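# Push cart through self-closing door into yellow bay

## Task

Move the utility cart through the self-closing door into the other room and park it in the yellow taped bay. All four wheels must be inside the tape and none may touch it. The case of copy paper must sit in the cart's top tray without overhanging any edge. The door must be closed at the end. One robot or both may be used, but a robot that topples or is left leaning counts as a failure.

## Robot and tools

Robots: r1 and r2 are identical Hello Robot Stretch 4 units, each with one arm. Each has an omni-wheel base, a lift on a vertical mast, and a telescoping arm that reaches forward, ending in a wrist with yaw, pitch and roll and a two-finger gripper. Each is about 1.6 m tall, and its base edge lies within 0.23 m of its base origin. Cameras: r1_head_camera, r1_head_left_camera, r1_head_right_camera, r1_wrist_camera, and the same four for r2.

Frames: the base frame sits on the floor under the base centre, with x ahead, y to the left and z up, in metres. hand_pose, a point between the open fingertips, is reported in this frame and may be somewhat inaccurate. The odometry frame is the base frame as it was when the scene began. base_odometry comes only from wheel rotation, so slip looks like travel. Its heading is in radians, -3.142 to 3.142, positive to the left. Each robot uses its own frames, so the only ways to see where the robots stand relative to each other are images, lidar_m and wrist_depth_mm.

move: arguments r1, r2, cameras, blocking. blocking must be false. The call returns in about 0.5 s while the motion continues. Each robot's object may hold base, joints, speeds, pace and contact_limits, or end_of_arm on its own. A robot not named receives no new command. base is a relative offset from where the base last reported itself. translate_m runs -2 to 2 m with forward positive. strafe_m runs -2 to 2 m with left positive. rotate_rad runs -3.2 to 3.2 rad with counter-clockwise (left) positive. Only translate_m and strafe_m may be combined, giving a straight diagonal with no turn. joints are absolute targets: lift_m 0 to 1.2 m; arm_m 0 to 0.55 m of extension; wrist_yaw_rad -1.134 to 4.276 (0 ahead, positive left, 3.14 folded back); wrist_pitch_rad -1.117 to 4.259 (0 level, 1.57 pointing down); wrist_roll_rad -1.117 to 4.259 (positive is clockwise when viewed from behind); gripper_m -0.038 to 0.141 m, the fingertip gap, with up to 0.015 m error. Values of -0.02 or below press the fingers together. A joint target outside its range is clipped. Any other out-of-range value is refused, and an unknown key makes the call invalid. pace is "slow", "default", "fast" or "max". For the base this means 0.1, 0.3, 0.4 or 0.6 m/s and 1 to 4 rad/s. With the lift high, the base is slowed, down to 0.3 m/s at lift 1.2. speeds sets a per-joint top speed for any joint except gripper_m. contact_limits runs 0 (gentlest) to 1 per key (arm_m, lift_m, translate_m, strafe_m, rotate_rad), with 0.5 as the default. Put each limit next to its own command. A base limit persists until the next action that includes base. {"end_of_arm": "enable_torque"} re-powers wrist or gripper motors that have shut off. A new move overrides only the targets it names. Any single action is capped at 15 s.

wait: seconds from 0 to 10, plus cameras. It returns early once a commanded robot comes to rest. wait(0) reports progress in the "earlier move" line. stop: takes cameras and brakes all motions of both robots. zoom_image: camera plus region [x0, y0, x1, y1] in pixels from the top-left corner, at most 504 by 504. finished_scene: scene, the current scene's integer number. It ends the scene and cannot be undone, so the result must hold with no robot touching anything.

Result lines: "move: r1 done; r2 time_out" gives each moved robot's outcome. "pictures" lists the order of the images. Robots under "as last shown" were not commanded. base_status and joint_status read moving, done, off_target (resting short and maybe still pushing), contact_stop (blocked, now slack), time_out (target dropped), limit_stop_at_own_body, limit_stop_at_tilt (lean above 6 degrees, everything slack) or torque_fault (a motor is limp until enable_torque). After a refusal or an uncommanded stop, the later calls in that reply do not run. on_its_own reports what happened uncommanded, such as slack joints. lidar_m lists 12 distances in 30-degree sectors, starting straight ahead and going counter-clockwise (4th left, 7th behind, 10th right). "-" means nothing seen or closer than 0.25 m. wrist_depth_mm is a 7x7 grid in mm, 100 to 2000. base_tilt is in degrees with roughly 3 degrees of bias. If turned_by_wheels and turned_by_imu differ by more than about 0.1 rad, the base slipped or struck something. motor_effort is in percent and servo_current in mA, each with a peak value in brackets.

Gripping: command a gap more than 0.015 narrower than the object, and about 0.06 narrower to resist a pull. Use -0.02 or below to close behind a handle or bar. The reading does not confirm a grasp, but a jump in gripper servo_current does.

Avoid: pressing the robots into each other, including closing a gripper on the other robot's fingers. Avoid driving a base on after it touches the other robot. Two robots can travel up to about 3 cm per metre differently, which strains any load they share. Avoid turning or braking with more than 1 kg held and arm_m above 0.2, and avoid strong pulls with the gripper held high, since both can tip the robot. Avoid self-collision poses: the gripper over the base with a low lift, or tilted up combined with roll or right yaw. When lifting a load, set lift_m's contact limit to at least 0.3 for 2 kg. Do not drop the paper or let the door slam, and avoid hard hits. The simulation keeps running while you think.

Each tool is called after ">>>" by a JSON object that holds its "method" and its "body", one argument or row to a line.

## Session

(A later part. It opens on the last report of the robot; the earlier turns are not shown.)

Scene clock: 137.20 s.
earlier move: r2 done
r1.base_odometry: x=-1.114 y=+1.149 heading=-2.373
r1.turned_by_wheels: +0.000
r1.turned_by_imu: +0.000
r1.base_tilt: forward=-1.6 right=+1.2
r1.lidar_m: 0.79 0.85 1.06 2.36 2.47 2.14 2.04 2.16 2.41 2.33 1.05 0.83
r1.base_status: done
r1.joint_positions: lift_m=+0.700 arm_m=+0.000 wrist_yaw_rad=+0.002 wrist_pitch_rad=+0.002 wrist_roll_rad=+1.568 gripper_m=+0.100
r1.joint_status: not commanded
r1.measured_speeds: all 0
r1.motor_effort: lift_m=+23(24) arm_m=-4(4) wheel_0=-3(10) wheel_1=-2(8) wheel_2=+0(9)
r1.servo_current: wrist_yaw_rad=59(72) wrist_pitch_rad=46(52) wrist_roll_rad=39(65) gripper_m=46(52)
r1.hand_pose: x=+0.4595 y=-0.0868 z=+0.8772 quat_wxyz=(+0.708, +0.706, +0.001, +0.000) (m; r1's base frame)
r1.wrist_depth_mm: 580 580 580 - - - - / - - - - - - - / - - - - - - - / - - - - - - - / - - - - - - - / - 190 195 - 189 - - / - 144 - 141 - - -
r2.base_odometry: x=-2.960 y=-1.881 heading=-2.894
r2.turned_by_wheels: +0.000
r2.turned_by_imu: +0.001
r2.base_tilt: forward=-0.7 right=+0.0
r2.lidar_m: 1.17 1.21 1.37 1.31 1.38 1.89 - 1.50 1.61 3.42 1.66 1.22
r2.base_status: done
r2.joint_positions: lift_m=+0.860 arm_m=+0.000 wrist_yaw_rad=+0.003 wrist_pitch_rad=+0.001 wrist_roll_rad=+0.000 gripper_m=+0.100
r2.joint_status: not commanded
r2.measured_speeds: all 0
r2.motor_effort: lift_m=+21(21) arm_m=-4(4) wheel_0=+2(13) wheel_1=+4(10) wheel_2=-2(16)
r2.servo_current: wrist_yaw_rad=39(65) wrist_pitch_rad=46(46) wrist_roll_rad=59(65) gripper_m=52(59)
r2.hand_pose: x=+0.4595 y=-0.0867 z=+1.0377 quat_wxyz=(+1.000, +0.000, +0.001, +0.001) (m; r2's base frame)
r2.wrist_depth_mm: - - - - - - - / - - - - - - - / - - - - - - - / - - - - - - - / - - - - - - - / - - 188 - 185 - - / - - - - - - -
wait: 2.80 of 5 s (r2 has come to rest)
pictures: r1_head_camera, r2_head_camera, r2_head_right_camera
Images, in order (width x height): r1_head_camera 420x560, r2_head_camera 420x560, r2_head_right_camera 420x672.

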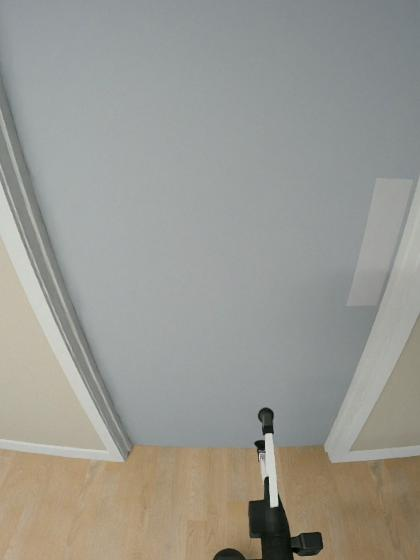

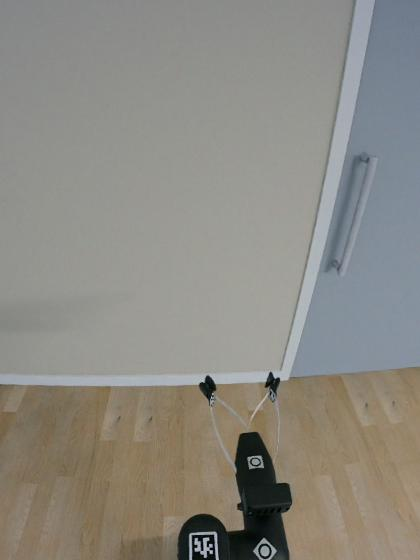

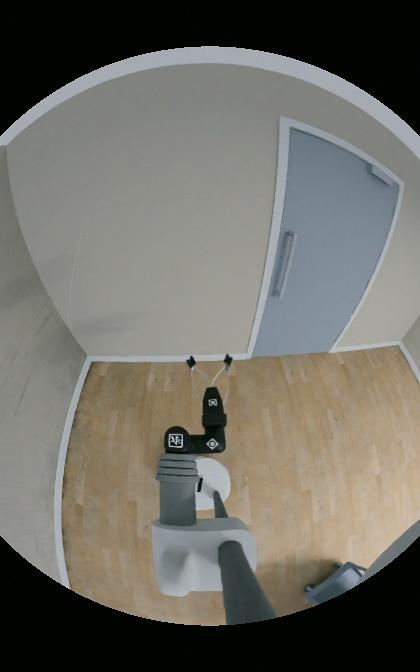

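>>> {"method": "move", "body": {
  "blocking": false,
  "r2": {"base":{"translate_m":0.35,"strafe_m":-0.61},"joints":{"gripper_m":0.1}},
  "cameras": []
}}

>>> {"method": "wait", "body": {
  "seconds": 6,
  "cameras": []
}}

>>> {"method": "move", "body": {
  "blocking": false,
  "r2": {"base":{"rotate_rad":0.7},"joints":{"arm_m":0.15,"wrist_yaw_rad":-0.7}},
  "cameras": []
}}

>>> {"method": "wait", "body": {
  "seconds": 4,
  "cameras": ["r2_head_camera","r2_wrist_camera"]
}}

Scene clock: 147.27 s.
move: r2 moving
r1: as last shown
r1.base_tilt: forward=-1.6 right=+1.3
r1.lidar_m: 0.81 0.85 1.07 2.35 2.47 2.14 2.04 2.15 2.43 2.36 1.02 0.84
r1.motor_effort: lift_m=+23(23) arm_m=-3(4) wheel_0=-3(3) wheel_1=-3(3) wheel_2=+0(0)
r1.servo_current: wrist_yaw_rad=46(52) wrist_pitch_rad=46(52) wrist_roll_rad=33(72) gripper_m=46(46)
r1.wrist_depth_mm: 574 580 580 - - - - / - - - - - - - / - - - - - - - / - - - - - - - / - - - - - - - / - 190 196 - 189 - - / - 144 - 141 - - -
r2.base_odometry: x=-2.982 y=-1.858 heading=-2.895
r2.turned_by_wheels: -0.001
r2.turned_by_imu: +0.000
r2.base_tilt: forward=-0.7 right=+0.1
r2.lidar_m: 1.14 1.21 1.37 1.32 1.40 1.93 - 1.49 3.52 3.38 1.66 1.20
r2.base_status: translate_m moving; strafe_m moving
r2.joint_positions: lift_m=+0.860 arm_m=+0.000 wrist_yaw_rad=+0.003 wrist_pitch_rad=+0.001 wrist_roll_rad=+0.000 gripper_m=+0.100
r2.joint_status: all done
r2.measured_speeds: translate_m=+0.060 strafe_m=-0.105 rotate_rad=+0.002 lift_m=+0.000 arm_m=+0.000 wrist_yaw_rad=+0.000 wrist_pitch_rad=+0.000 wrist_roll_rad=+0.000
r2.motor_effort: lift_m=+21(21) arm_m=-4(4) wheel_0=+8(12) wheel_1=-8(9) wheel_2=-10(11)
r2.servo_current: wrist_yaw_rad=65(65) wrist_pitch_rad=39(46) wrist_roll_rad=46(65) gripper_m=52(59)
r2.hand_pose: x=+0.4595 y=-0.0867 z=+1.0377 quat_wxyz=(+1.000, +0.000, +0.001, +0.001) (m; r2's base frame)
r2.wrist_depth_mm: - - - - - - - / - - - - - - - / - - - - - - - / - - - - - - - / - - - - - - - / - - 189 - 185 - - / - - - - - - -
pictures: none
No camera images: "cameras" was empty.

Scene clock: 150.60 s.
earlier move: r2 done
r1.base_odometry: x=-1.114 y=+1.149 heading=-2.373
r1.turned_by_wheels: +0.000
r1.turned_by_imu: +0.000
r1.base_tilt: forward=-1.6 right=+1.2
r1.lidar_m: 0.80 0.85 1.05 2.35 2.45 2.13 2.03 2.17 2.44 2.35 1.06 0.82
r1.base_status: not commanded
r1.joint_positions: lift_m=+0.700 arm_m=+0.000 wrist_yaw_rad=+0.002 wrist_pitch_rad=+0.002 wrist_roll_rad=+1.568 gripper_m=+0.100
r1.joint_status: not commanded
r1.measured_speeds: all 0
r1.motor_effort: lift_m=+23(23) arm_m=-4(4) wheel_0=-3(4) wheel_1=-2(3) wheel_2=+0(0)
r1.servo_current: wrist_yaw_rad=39(78) wrist_pitch_rad=46(52) wrist_roll_rad=59(72) gripper_m=46(52)
r1.hand_pose: x=+0.4595 y=-0.0868 z=+0.8772 quat_wxyz=(+0.708, +0.706, +0.001, +0.000) (m; r1's base frame)
r1.wrist_depth_mm: 580 574 585 - - - - / - - - - - - - / - - - - - - - / - - - - - - - / - - - - - - - / - 190 196 - 190 - - / - 144 - 141 - - -
r2.base_odometry: x=-3.448 y=-1.375 heading=-2.895
r2.turned_by_wheels: +0.000
r2.turned_by_imu: +0.001
r2.base_tilt: forward=-0.7 right=+0.1
r2.lidar_m: 0.75 0.87 1.19 1.91 1.99 2.75 1.57 1.56 2.94 2.82 1.19 0.87
r2.base_status: done
r2.joint_positions: lift_m=+0.860 arm_m=+0.000 wrist_yaw_rad=+0.003 wrist_pitch_rad=+0.001 wrist_roll_rad=+0.000 gripper_m=+0.100
r2.joint_status: all done
r2.measured_speeds: all 0
r2.motor_effort: lift_m=+20(21) arm_m=-4(4) wheel_0=+2(14) wheel_1=-3(10) wheel_2=-4(12)
r2.servo_current: wrist_yaw_rad=39(65) wrist_pitch_rad=39(46) wrist_roll_rad=59(65) gripper_m=52(59)
r2.hand_pose: x=+0.4595 y=-0.0867 z=+1.0377 quat_wxyz=(+1.000, +0.000, +0.001, +0.001) (m; r2's base frame)
r2.wrist_depth_mm: - - 585 - - - - / - - - - - - - / - - - - - - - / - - - - - - - / - - - - - - - / - - 190 - 185 - - / - - - - - - -
wait: 3.33 of 6 s (r2 has come to rest)
pictures: none
No camera images: "cameras" was empty.

Scene clock: 151.10 s.
move: r2 moving
r1: as last shown
r1.base_tilt: forward=-1.6 right=+1.3
r1.lidar_m: 0.78 0.86 1.04 2.37 2.47 2.13 2.03 2.19 2.45 2.35 1.05 0.84
r1.motor_effort: lift_m=+23(23) arm_m=-4(4) wheel_0=-2(3) wheel_1=-2(3) wheel_2=+0(0)
r1.servo_current: wrist_yaw_rad=39(65) wrist_pitch_rad=46(52) wrist_roll_rad=39(59) gripper_m=39(46)
r1.wrist_depth_mm: 580 580 597 - - - - / - - - - - - - / - - - - - - - / - - - - - - - / - - - - - - - / - 190 195 - 189 - - / - 143 - 141 - - -
r2.base_odometry: x=-3.448 y=-1.375 heading=-2.642
r2.turned_by_wheels: +0.253
r2.turned_by_imu: +0.245
r2.base_tilt: forward=-0.7 right=+0.1
r2.lidar_m: 0.79 0.97 1.64 1.91 2.25 3.80 1.54 3.26 2.83 1.71 0.96 0.79
r2.base_status: rotate_rad moving
r2.joint_positions: lift_m=+0.860 arm_m=+0.051 wrist_yaw_rad=-0.556 wrist_pitch_rad=+0.001 wrist_roll_rad=+0.000 gripper_m=+0.100
r2.joint_status: arm_m moving; wrist_yaw_rad moving
r2.measured_speeds: translate_m=+0.002 strafe_m=-0.001 rotate_rad=+0.976 lift_m=+0.000 arm_m=+0.195 wrist_yaw_rad=-1.539 wrist_pitch_rad=+0.000 wrist_roll_rad=+0.000
r2.motor_effort: lift_m=+20(20) arm_m=+8(11) wheel_0=-7(10) wheel_1=-9(10) wheel_2=-12(12)
r2.servo_current: wrist_yaw_rad=33(111) wrist_pitch_rad=39(46) wrist_roll_rad=33(59) gripper_m=52(52)
r2.hand_pose: x=+0.4202 y=-0.2266 z=+1.0377 quat_wxyz=(+0.962, +0.000, +0.001, -0.275) (m; r2's base frame)
r2.wrist_depth_mm: - 517 - - - - - / - 517 - - - - - / - 521 - - - - - / - 521 - - - - - / - 525 - - - - - / - 521 188 - 184 - - / - 525 - - - - -
pictures: none
No camera images: "cameras" was empty.

Scene clock: 152.10 s.
earlier move: r2 done
r1.base_odometry: x=-1.114 y=+1.149 heading=-2.373
r1.turned_by_wheels: +0.000
r1.turned_by_imu: +0.000
r1.base_tilt: forward=-1.6 right=+1.3
r1.lidar_m: 0.79 0.83 1.07 2.35 2.47 2.10 2.04 2.14 2.41 2.31 1.06 0.83
r1.base_status: not commanded
r1.joint_positions: lift_m=+0.700 arm_m=+0.000 wrist_yaw_rad=+0.002 wrist_pitch_rad=+0.002 wrist_roll_rad=+1.568 gripper_m=+0.100
r1.joint_status: not commanded
r1.measured_speeds: all 0
r1.motor_effort: lift_m=+23(23) arm_m=-3(4) wheel_0=-3(4) wheel_1=-2(3) wheel_2=+0(0)
r1.servo_current: wrist_yaw_rad=39(65) wrist_pitch_rad=46(52) wrist_roll_rad=39(65) gripper_m=46(52)
r1.hand_pose: x=+0.4595 y=-0.0868 z=+0.8772 quat_wxyz=(+0.708, +0.706, +0.001, +0.000) (m; r1's base frame)
r1.wrist_depth_mm: 580 580 585 - - - - / - - - - - - - / - - - - - - - / - - - - - - - / - - - - - - - / - 189 195 - 190 - - / - 144 - 141 - - -
r2.base_odometry: x=-3.448 y=-1.375 heading=-2.195
r2.turned_by_wheels: +0.447
r2.turned_by_imu: +0.435
r2.base_tilt: forward=-0.7 right=+0.1
r2.lidar_m: 0.92 1.46 1.92 2.14 3.30 1.58 3.52 2.84 2.02 1.01 0.82 0.74
r2.base_status: done
r2.joint_positions: lift_m=+0.860 arm_m=+0.150 wrist_yaw_rad=-0.697 wrist_pitch_rad=+0.001 wrist_roll_rad=+0.000 gripper_m=+0.100
r2.joint_status: all done
r2.measured_speeds: all 0
r2.motor_effort: lift_m=+20(20) arm_m=+7(13) wheel_0=-3(10) wheel_1=-3(10) wheel_2=-5(12)
r2.servo_current: wrist_yaw_rad=52(111) wrist_pitch_rad=39(46) wrist_roll_rad=46(59) gripper_m=46(59)
r2.hand_pose: x=+0.4857 y=-0.2521 z=+1.0377 quat_wxyz=(+0.940, +0.000, +0.000, -0.341) (m; r2's base frame)
r2.wrist_depth_mm: - - - 500 439 - - / - - - 504 442 - - / - - - 508 439 - - / - - - 508 445 - - / - - - 521 442 - - / - - 189 517 187 - - / - - - - - - -
wait: 1.00 of 4 s (r2 has come to rest)
pictures: r2_head_camera, r2_wrist_camera
Images, in order (width x height): r2_head_camera 420x560, r2_wrist_camera 616x392.

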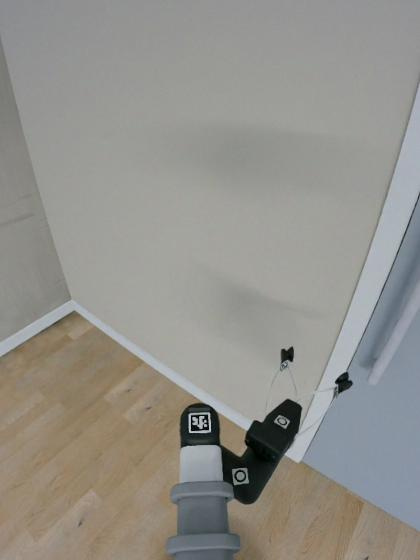

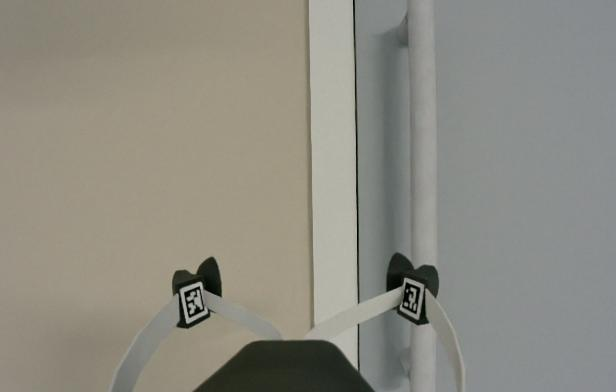

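>>> {"method": "move", "body": {
  "blocking": false,
  "r2": {"base":{"translate_m":-0.082,"strafe_m":-0.097}},
  "cameras": []
}}

>>> {"method": "wait", "body": {
  "seconds": 3,
  "cameras": []
}}

>>> {"method": "move", "body": {
  "blocking": false,
  "r2": {"base":{"translate_m":0.17,"strafe_m":-0.143}},
  "cameras": []
}}

>>> {"method": "wait", "body": {
  "seconds": 3,
  "cameras": ["r2_wrist_camera"]
}}

Scene clock: 159.83 s.
move: r2 moving
r1: as last shown
r1.lidar_m: 0.80 0.85 1.07 2.36 2.45 2.12 2.03 2.19 2.45 2.35 1.03 0.83
r1.motor_effort: lift_m=+23(23) arm_m=-4(4) wheel_0=-3(3) wheel_1=-2(3) wheel_2=+0(0)
r1.servo_current: wrist_yaw_rad=65(65) wrist_pitch_rad=33(46) wrist_roll_rad=46(59) gripper_m=39(52)
r1.wrist_depth_mm: 580 585 580 - - - - / - - - - - - - / - - - - - - - / - - - - - - - / - - - - - - - / - 190 195 - 189 - - / - 144 - 141 - - -
r2.base_odometry: x=-3.456 y=-1.344 heading=-2.195
r2.turned_by_wheels: +0.001
r2.turned_by_imu: +0.001
r2.base_tilt: forward=-0.7 right=+0.1
r2.lidar_m: 0.91 1.47 1.95 2.16 3.40 1.56 3.46 2.81 2.05 1.03 0.85 0.74
r2.base_status: translate_m moving; strafe_m moving
r2.joint_positions: lift_m=+0.860 arm_m=+0.150 wrist_yaw_rad=-0.697 wrist_pitch_rad=+0.001 wrist_roll_rad=+0.000 gripper_m=+0.100
r2.joint_status: not commanded
r2.measured_speeds: translate_m=-0.079 strafe_m=-0.094 rotate_rad=-0.001 lift_m=+0.000 arm_m=+0.000 wrist_yaw_rad=+0.000 wrist_pitch_rad=+0.000 wrist_roll_rad=+0.000
r2.motor_effort: lift_m=+20(20) arm_m=+7(8) wheel_0=+8(9) wheel_1=-11(11) wheel_2=+10(10)
r2.servo_current: wrist_yaw_rad=46(59) wrist_pitch_rad=39(46) wrist_roll_rad=46(59) gripper_m=52(52)
r2.hand_pose: x=+0.4857 y=-0.2521 z=+1.0377 quat_wxyz=(+0.940, +0.000, +0.000, -0.341) (m; r2's base frame)
r2.wrist_depth_mm: - - - 508 436 - - / - - - 512 439 - - / - - - 512 442 - - / - - - 517 445 - - / - - - 517 445 - - / - - 189 521 187 - - / - - - - - - -
pictures: none
No camera images: "cameras" was empty.

Scene clock: 161.03 s.
earlier move: r2 done
r1.base_odometry: x=-1.114 y=+1.149 heading=-2.373
r1.turned_by_wheels: +0.000
r1.turned_by_imu: +0.000
r1.base_tilt: forward=-1.6 right=+1.3
r1.lidar_m: 0.80 0.84 1.06 2.35 2.48 2.11 2.05 2.13 2.42 2.34 1.05 0.85
r1.base_status: not commanded
r1.joint_positions: lift_m=+0.700 arm_m=+0.000 wrist_yaw_rad=+0.002 wrist_pitch_rad=+0.002 wrist_roll_rad=+1.568 gripper_m=+0.100
r1.joint_status: not commanded
r1.measured_speeds: all 0
r1.motor_effort: lift_m=+23(23) arm_m=-4(4) wheel_0=-3(3) wheel_1=-3(3) wheel_2=+0(0)
r1.servo_current: wrist_yaw_rad=33(65) wrist_pitch_rad=39(52) wrist_roll_rad=46(72) gripper_m=39(52)
r1.hand_pose: x=+0.4595 y=-0.0868 z=+0.8772 quat_wxyz=(+0.708, +0.706, +0.001, +0.000) (m; r1's base frame)
r1.wrist_depth_mm: 580 580 585 - - - - / - - - - - - - / - - - - - - - / - - - - - - - / - - - - - - - / - 190 196 - 189 - - / - 144 - 141 - - -
r2.base_odometry: x=-3.479 y=-1.252 heading=-2.195
r2.turned_by_wheels: +0.000
r2.turned_by_imu: +0.000
r2.base_tilt: forward=-0.7 right=+0.1
r2.lidar_m: 0.94 1.47 2.06 2.28 3.56 1.53 3.35 2.72 2.01 1.05 0.84 0.79
r2.base_status: done
r2.joint_positions: lift_m=+0.860 arm_m=+0.150 wrist_yaw_rad=-0.697 wrist_pitch_rad=+0.001 wrist_roll_rad=+0.000 gripper_m=+0.100
r2.joint_status: not commanded
r2.measured_speeds: all 0
r2.motor_effort: lift_m=+20(20) arm_m=+7(8) wheel_0=+2(10) wheel_1=-1(11) wheel_2=+5(10)
r2.servo_current: wrist_yaw_rad=52(59) wrist_pitch_rad=39(52) wrist_roll_rad=39(59) gripper_m=52(65)
r2.hand_pose: x=+0.4857 y=-0.2522 z=+1.0377 quat_wxyz=(+0.940, +0.000, +0.000, -0.342) (m; r2's base frame)
r2.wrist_depth_mm: - - 508 445 - - - / - - 512 449 - - - / - - 512 449 - - - / - - 521 452 - - - / - - 521 459 - - - / - - 195 452 186 - - / - - - - - - -
wait: 1.20 of 3 s (r2 has come to rest)
pictures: none
No camera images: "cameras" was empty.

Scene clock: 161.53 s.
move: r2 moving
r1: as last shown
r1.lidar_m: 0.80 0.83 1.04 2.37 2.48 2.15 2.03 2.14 2.43 2.34 1.04 0.84
r1.motor_effort: lift_m=+23(23) arm_m=-4(4) wheel_0=-3(3) wheel_1=-2(3) wheel_2=+0(0)
r1.servo_current: wrist_yaw_rad=39(52) wrist_pitch_rad=39(46) wrist_roll_rad=46(52) gripper_m=39(46)
r1.wrist_depth_mm: 585 580 585 - - - - / - - - - - - - / - - - - - - - / - - - - - - - / - - - - - - - / - 190 195 - 189 - - / - 144 - 141 - - -
r2.base_odometry: x=-3.511 y=-1.260 heading=-2.196
r2.turned_by_wheels: -0.001
r2.turned_by_imu: +0.000
r2.base_tilt: forward=-0.7 right=+0.1
r2.lidar_m: 0.88 1.42 2.04 2.29 3.59 1.54 3.34 2.71 1.93 0.98 0.80 0.72
r2.base_status: translate_m moving; strafe_m moving
r2.joint_positions: lift_m=+0.860 arm_m=+0.150 wrist_yaw_rad=-0.697 wrist_pitch_rad=+0.001 wrist_roll_rad=+0.000 gripper_m=+0.100
r2.joint_status: not commanded
r2.measured_speeds: translate_m=+0.097 strafe_m=-0.085 rotate_rad=-0.002 lift_m=+0.000 arm_m=+0.000 wrist_yaw_rad=-0.001 wrist_pitch_rad=+0.000 wrist_roll_rad=+0.000
r2.motor_effort: lift_m=+20(20) arm_m=+8(8) wheel_0=+13(13) wheel_1=-5(7) wheel_2=-11(11)
r2.servo_current: wrist_yaw_rad=46(59) wrist_pitch_rad=39(46) wrist_roll_rad=39(52) gripper_m=52(52)
r2.hand_pose: x=+0.4857 y=-0.2522 z=+1.0377 quat_wxyz=(+0.940, +0.000, +0.000, -0.342) (m; r2's base frame)
r2.wrist_depth_mm: - - 484 415 - - - / - - 488 421 - - - / - - 488 424 - - - / - - 492 424 - - - / - - 496 427 - - - / - - 195 424 186 - - / - - - - - - -
pictures: none
No camera images: "cameras" was empty.

Scene clock: 163.17 s.
earlier move: r2 done
r1.base_odometry: x=-1.114 y=+1.149 heading=-2.373
r1.turned_by_wheels: +0.000
r1.turned_by_imu: +0.000
r1.base_tilt: forward=-1.5 right=+1.3
r1.lidar_m: 0.79 0.85 1.05 2.36 2.46 2.11 2.03 2.15 2.44 2.36 1.05 0.85
r1.base_status: not commanded
r1.joint_positions: lift_m=+0.700 arm_m=+0.000 wrist_yaw_rad=+0.002 wrist_pitch_rad=+0.002 wrist_roll_rad=+1.568 gripper_m=+0.100
r1.joint_status: not commanded
r1.measured_speeds: all 0
r1.motor_effort: lift_m=+23(23) arm_m=-4(4) wheel_0=-3(4) wheel_1=-2(3) wheel_2=+0(0)
r1.servo_current: wrist_yaw_rad=46(72) wrist_pitch_rad=39(52) wrist_roll_rad=46(65) gripper_m=39(52)
r1.hand_pose: x=+0.4595 y=-0.0868 z=+0.8772 quat_wxyz=(+0.708, +0.706, +0.001, +0.000) (m; r1's base frame)
r1.wrist_depth_mm: 580 585 580 - - - - / - - - - - - - / - - - - - - - / - - - - - - - / - - - - - - - / - 190 196 - 189 - - / - 144 - 140 - - -
r2.base_odometry: x=-3.694 y=-1.306 heading=-2.196
r2.turned_by_wheels: +0.000
r2.turned_by_imu: +0.001
r2.base_tilt: forward=-0.7 right=+0.1
r2.lidar_m: 0.67 1.08 2.03 2.28 3.60 1.76 3.38 2.72 1.47 0.77 0.59 0.55
r2.base_status: done
r2.joint_positions: lift_m=+0.860 arm_m=+0.150 wrist_yaw_rad=-0.697 wrist_pitch_rad=+0.001 wrist_roll_rad=+0.000 gripper_m=+0.100
r2.joint_status: not commanded
r2.measured_speeds: all 0
r2.motor_effort: lift_m=+20(20) arm_m=+7(8) wheel_0=+1(13) wheel_1=-4(8) wheel_2=-2(13)
r2.servo_current: wrist_yaw_rad=52(59) wrist_pitch_rad=39(46) wrist_roll_rad=52(59) gripper_m=52(59)
r2.hand_pose: x=+0.4857 y=-0.2522 z=+1.0377 quat_wxyz=(+0.940, +0.000, +0.000, -0.342) (m; r2's base frame)
r2.wrist_depth_mm: 310 309 306 230 303 300 296 / 312 310 307 227 304 300 298 / 319 314 307 238 306 303 300 / 319 315 306 310 307 304 301 / 317 315 303 242 310 306 303 / 322 319 199 234 196 309 306 / 324 320 304 - 310 309 306
wait: 1.63 of 3 s (r2 has come to rest)
pictures: r2_wrist_camera
Images, in order (width x height): r2_wrist_camera 616x392.

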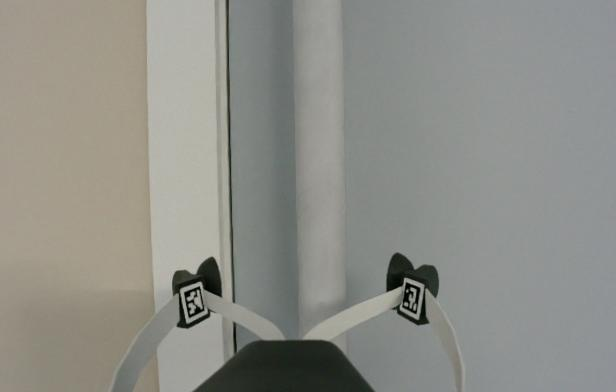

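>>> {"method": "move", "body": {
  "blocking": false,
  "r2": {"base":{"translate_m":0.033,"strafe_m":-0.028}},
  "cameras": []
}}

>>> {"method": "wait", "body": {
  "seconds": 1.5,
  "cameras": []
}}

>>> {"method": "move", "body": {
  "blocking": false,
  "r2": {"joints":{"gripper_m":-0.03}},
  "cameras": []
}}

>>> {"method": "wait", "body": {
  "seconds": 1.5,
  "cameras": ["r2_wrist_camera"]
}}

>>> {"method": "move", "body": {
  "blocking": false,
  "r2": {"base":{"translate_m":-0.244,"strafe_m":0.049},"joints":{"wrist_yaw_rad":-0.438},"pace":"slow","speeds":{"wrist_yaw_rad":0.1},"contact_limits":{"translate_m":0.9}},
  "cameras": []
}}

>>> {"method": "wait", "body": {
  "seconds": 5,
  "cameras": ["r2_head_camera","r2_wrist_camera"]
}}

Scene clock: 171.10 s.
move: r2 moving
r1: as last shown
r1.lidar_m: 0.80 0.85 1.07 2.34 2.46 2.13 2.04 2.16 2.44 2.34 1.04 0.85
r1.motor_effort: lift_m=+23(23) arm_m=-4(4) wheel_0=-3(3) wheel_1=-2(3) wheel_2=+0(0)
r1.servo_current: wrist_yaw_rad=59(59) wrist_pitch_rad=39(52) wrist_roll_rad=52(72) gripper_m=39(46)
r1.wrist_depth_mm: 580 585 585 - - - - / - - - - - - - / - - - - - - - / - - - - - - - / - - - - - - - / - 190 195 - 190 - - / - 144 - 141 - - -
r2.base_odometry: x=-3.725 y=-1.314 heading=-2.196
r2.turned_by_wheels: +0.000
r2.turned_by_imu: +0.000
r2.base_tilt: forward=-0.7 right=+0.1
r2.lidar_m: 0.65 1.04 2.04 2.27 3.62 1.78 3.36 2.72 1.43 0.72 0.57 0.53
r2.base_status: translate_m moving; strafe_m moving
r2.joint_positions: lift_m=+0.860 arm_m=+0.150 wrist_yaw_rad=-0.697 wrist_pitch_rad=+0.001 wrist_roll_rad=+0.000 gripper_m=+0.100
r2.joint_status: not commanded
r2.measured_speeds: translate_m=+0.066 strafe_m=-0.058 rotate_rad=-0.001 lift_m=+0.000 arm_m=+0.000 wrist_yaw_rad=+0.000 wrist_pitch_rad=+0.000 wrist_roll_rad=+0.000
r2.motor_effort: lift_m=+20(20) arm_m=+7(8) wheel_0=+6(13) wheel_1=-5(7) wheel_2=-6(13)
r2.servo_current: wrist_yaw_rad=52(65) wrist_pitch_rad=39(46) wrist_roll_rad=59(59) gripper_m=52(59)
r2.hand_pose: x=+0.4857 y=-0.2522 z=+1.0377 quat_wxyz=(+0.940, +0.000, +0.000, -0.342) (m; r2's base frame)
r2.wrist_depth_mm: 282 266 277 199 274 271 270 / 282 268 279 200 274 273 272 / 285 270 279 202 277 274 273 / 287 270 282 204 278 277 274 / 289 272 285 202 279 281 277 / 290 286 199 203 195 279 278 / 293 276 276 - 283 281 279
pictures: none
No camera images: "cameras" was empty.

Scene clock: 171.70 s.
earlier move: r2 done
r1.base_odometry: x=-1.114 y=+1.149 heading=-2.373
r1.turned_by_wheels: +0.000
r1.turned_by_imu: +0.000
r1.base_tilt: forward=-1.6 right=+1.2
r1.lidar_m: 0.79 0.85 1.09 2.36 2.46 2.14 2.04 2.15 2.44 2.34 1.03 0.84
r1.base_status: not commanded
r1.joint_positions: lift_m=+0.700 arm_m=+0.000 wrist_yaw_rad=+0.002 wrist_pitch_rad=+0.002 wrist_roll_rad=+1.568 gripper_m=+0.100
r1.joint_status: not commanded
r1.measured_speeds: all 0
r1.motor_effort: lift_m=+23(23) arm_m=-3(4) wheel_0=-3(3) wheel_1=-2(3) wheel_2=+0(0)
r1.servo_current: wrist_yaw_rad=46(59) wrist_pitch_rad=46(52) wrist_roll_rad=33(72) gripper_m=46(46)
r1.hand_pose: x=+0.4595 y=-0.0868 z=+0.8772 quat_wxyz=(+0.708, +0.706, +0.001, +0.000) (m; r1's base frame)
r1.wrist_depth_mm: 580 580 585 - - - - / - - - - - - - / - - - - - - - / - - - - - - - / - - - - - - - / - 189 196 - 189 - - / - 144 - 141 - - -
r2.base_odometry: x=-3.736 y=-1.317 heading=-2.196
r2.turned_by_wheels: +0.000
r2.turned_by_imu: +0.000
r2.base_tilt: forward=-0.7 right=+0.0
r2.lidar_m: 0.62 0.99 2.05 2.27 3.59 1.77 3.34 2.74 1.37 0.71 0.55 0.51
r2.base_status: done
r2.joint_positions: lift_m=+0.860 arm_m=+0.150 wrist_yaw_rad=-0.697 wrist_pitch_rad=+0.001 wrist_roll_rad=+0.000 gripper_m=+0.100
r2.joint_status: not commanded
r2.measured_speeds: all 0
r2.motor_effort: lift_m=+20(20) arm_m=+7(8) wheel_0=+1(13) wheel_1=-5(7) wheel_2=-5(13)
r2.servo_current: wrist_yaw_rad=33(65) wrist_pitch_rad=39(46) wrist_roll_rad=52(59) gripper_m=59(59)
r2.hand_pose: x=+0.4857 y=-0.2522 z=+1.0377 quat_wxyz=(+0.940, +0.000, +0.000, -0.342) (m; r2's base frame)
r2.wrist_depth_mm: 268 253 265 186 262 259 256 / 271 255 264 187 262 259 258 / 271 255 267 188 264 262 260 / 272 257 270 190 265 263 262 / 273 258 270 191 267 264 263 / 276 259 204 189 197 265 264 / 277 262 263 - 270 266 266
wait: 0.60 of 1.5 s (r2 has come to rest)
pictures: none
No camera images: "cameras" was empty.

Scene clock: 172.20 s.
move: r2 moving
r1: as last shown
r1.base_tilt: forward=-1.6 right=+1.3
r1.lidar_m: 0.79 0.84 1.04 2.37 2.47 2.12 2.06 2.18 2.44 2.35 1.05 0.83
r1.motor_effort: lift_m=+23(23) arm_m=-3(4) wheel_0=-3(4) wheel_1=-3(3) wheel_2=+0(0)
r1.servo_current: wrist_yaw_rad=65(65) wrist_pitch_rad=46(52) wrist_roll_rad=46(59) gripper_m=46(46)
r1.wrist_depth_mm: 580 580 591 - - - - / - - - - - - - / - - - - - - - / - - - - - - - / - - - - - - - / - 190 196 - 189 - - / - 144 - 141 - - -
r2.base_odometry: x=-3.736 y=-1.317 heading=-2.196
r2.turned_by_wheels: +0.000
r2.turned_by_imu: +0.000
r2.base_tilt: forward=-0.6 right=+0.1
r2.lidar_m: 0.64 1.00 2.04 2.29 3.62 1.80 3.33 2.73 1.36 0.70 0.57 0.49
r2.base_status: not commanded
r2.joint_positions: lift_m=+0.860 arm_m=+0.150 wrist_yaw_rad=-0.697 wrist_pitch_rad=+0.001 wrist_roll_rad=+0.000 gripper_m=+0.083
r2.joint_status: gripper_m moving
r2.measured_speeds: all 0
r2.motor_effort: lift_m=+20(20) arm_m=+8(8) wheel_0=+1(2) wheel_1=-5(5) wheel_2=-5(5)
r2.servo_current: wrist_yaw_rad=46(52) wrist_pitch_rad=39(46) wrist_roll_rad=46(59) gripper_m=124(124)
r2.hand_pose: x=+0.4857 y=-0.2522 z=+1.0377 quat_wxyz=(+0.940, +0.000, +0.000, -0.342) (m; r2's base frame)
r2.wrist_depth_mm: 270 253 265 186 260 258 256 / 270 254 266 186 262 260 258 / 271 255 266 189 264 262 262 / 272 257 268 190 265 263 260 / 274 259 271 192 266 265 264 / 276 260 198 189 192 266 265 / 277 276 262 - 268 267 264
pictures: none
No camera images: "cameras" was empty.

Scene clock: 173.70 s.
earlier move: r2 done
r1.base_odometry: x=-1.114 y=+1.149 heading=-2.373
r1.turned_by_wheels: +0.000
r1.turned_by_imu: +0.000
r1.base_tilt: forward=-1.6 right=+1.3
r1.lidar_m: 0.80 0.83 1.07 2.37 2.47 2.11 2.05 2.16 2.43 2.33 1.04 0.82
r1.base_status: not commanded
r1.joint_positions: lift_m=+0.700 arm_m=+0.000 wrist_yaw_rad=+0.002 wrist_pitch_rad=+0.002 wrist_roll_rad=+1.568 gripper_m=+0.100
r1.joint_status: not commanded
r1.measured_speeds: all 0
r1.motor_effort: lift_m=+23(23) arm_m=-3(4) wheel_0=-3(4) wheel_1=-2(3) wheel_2=+0(0)
r1.servo_current: wrist_yaw_rad=65(65) wrist_pitch_rad=33(52) wrist_roll_rad=59(65) gripper_m=39(46)
r1.hand_pose: x=+0.4595 y=-0.0868 z=+0.8772 quat_wxyz=(+0.708, +0.706, +0.001, +0.000) (m; r1's base frame)
r1.wrist_depth_mm: 585 585 585 - - - - / - - - - - - - / - - - - - - - / - - - - - - - / - - - - - - - / - 190 195 - 189 - - / - 144 - 141 - - -
r2.base_odometry: x=-3.737 y=-1.317 heading=-2.197
r2.turned_by_wheels: -0.001
r2.turned_by_imu: -0.001
r2.base_tilt: forward=-0.6 right=+0.1
r2.lidar_m: 0.63 1.01 2.04 2.27 3.58 1.79 3.34 2.70 1.38 0.71 0.56 0.51
r2.base_status: not commanded
r2.joint_positions: lift_m=+0.860 arm_m=+0.150 wrist_yaw_rad=-0.700 wrist_pitch_rad=+0.001 wrist_roll_rad=+0.000 gripper_m=-0.028
r2.joint_status: all done
r2.measured_speeds: all 0
r2.motor_effort: lift_m=+20(20) arm_m=-3(8) wheel_0=-13(13) wheel_1=-5(5) wheel_2=-5(5)
r2.servo_current: wrist_yaw_rad=52(59) wrist_pitch_rad=39(46) wrist_roll_rad=46(59) gripper_m=189(371)
r2.hand_pose: x=+0.4851 y=-0.2527 z=+1.0377 quat_wxyz=(+0.939, +0.000, +0.000, -0.343) (m; r2's base frame)
r2.wrist_depth_mm: 263 250 258 181 254 254 253 / 265 250 259 182 257 255 253 / 266 253 262 183 258 258 255 / 267 253 263 185 259 258 257 / 268 254 264 182 262 259 259 / 270 256 185 186 179 260 260 / 272 258 257 - 265 263 262
wait: 1.50 s; at rest by 1.47 s
pictures: r2_wrist_camera
Images, in order (width x height): r2_wrist_camera 616x392.

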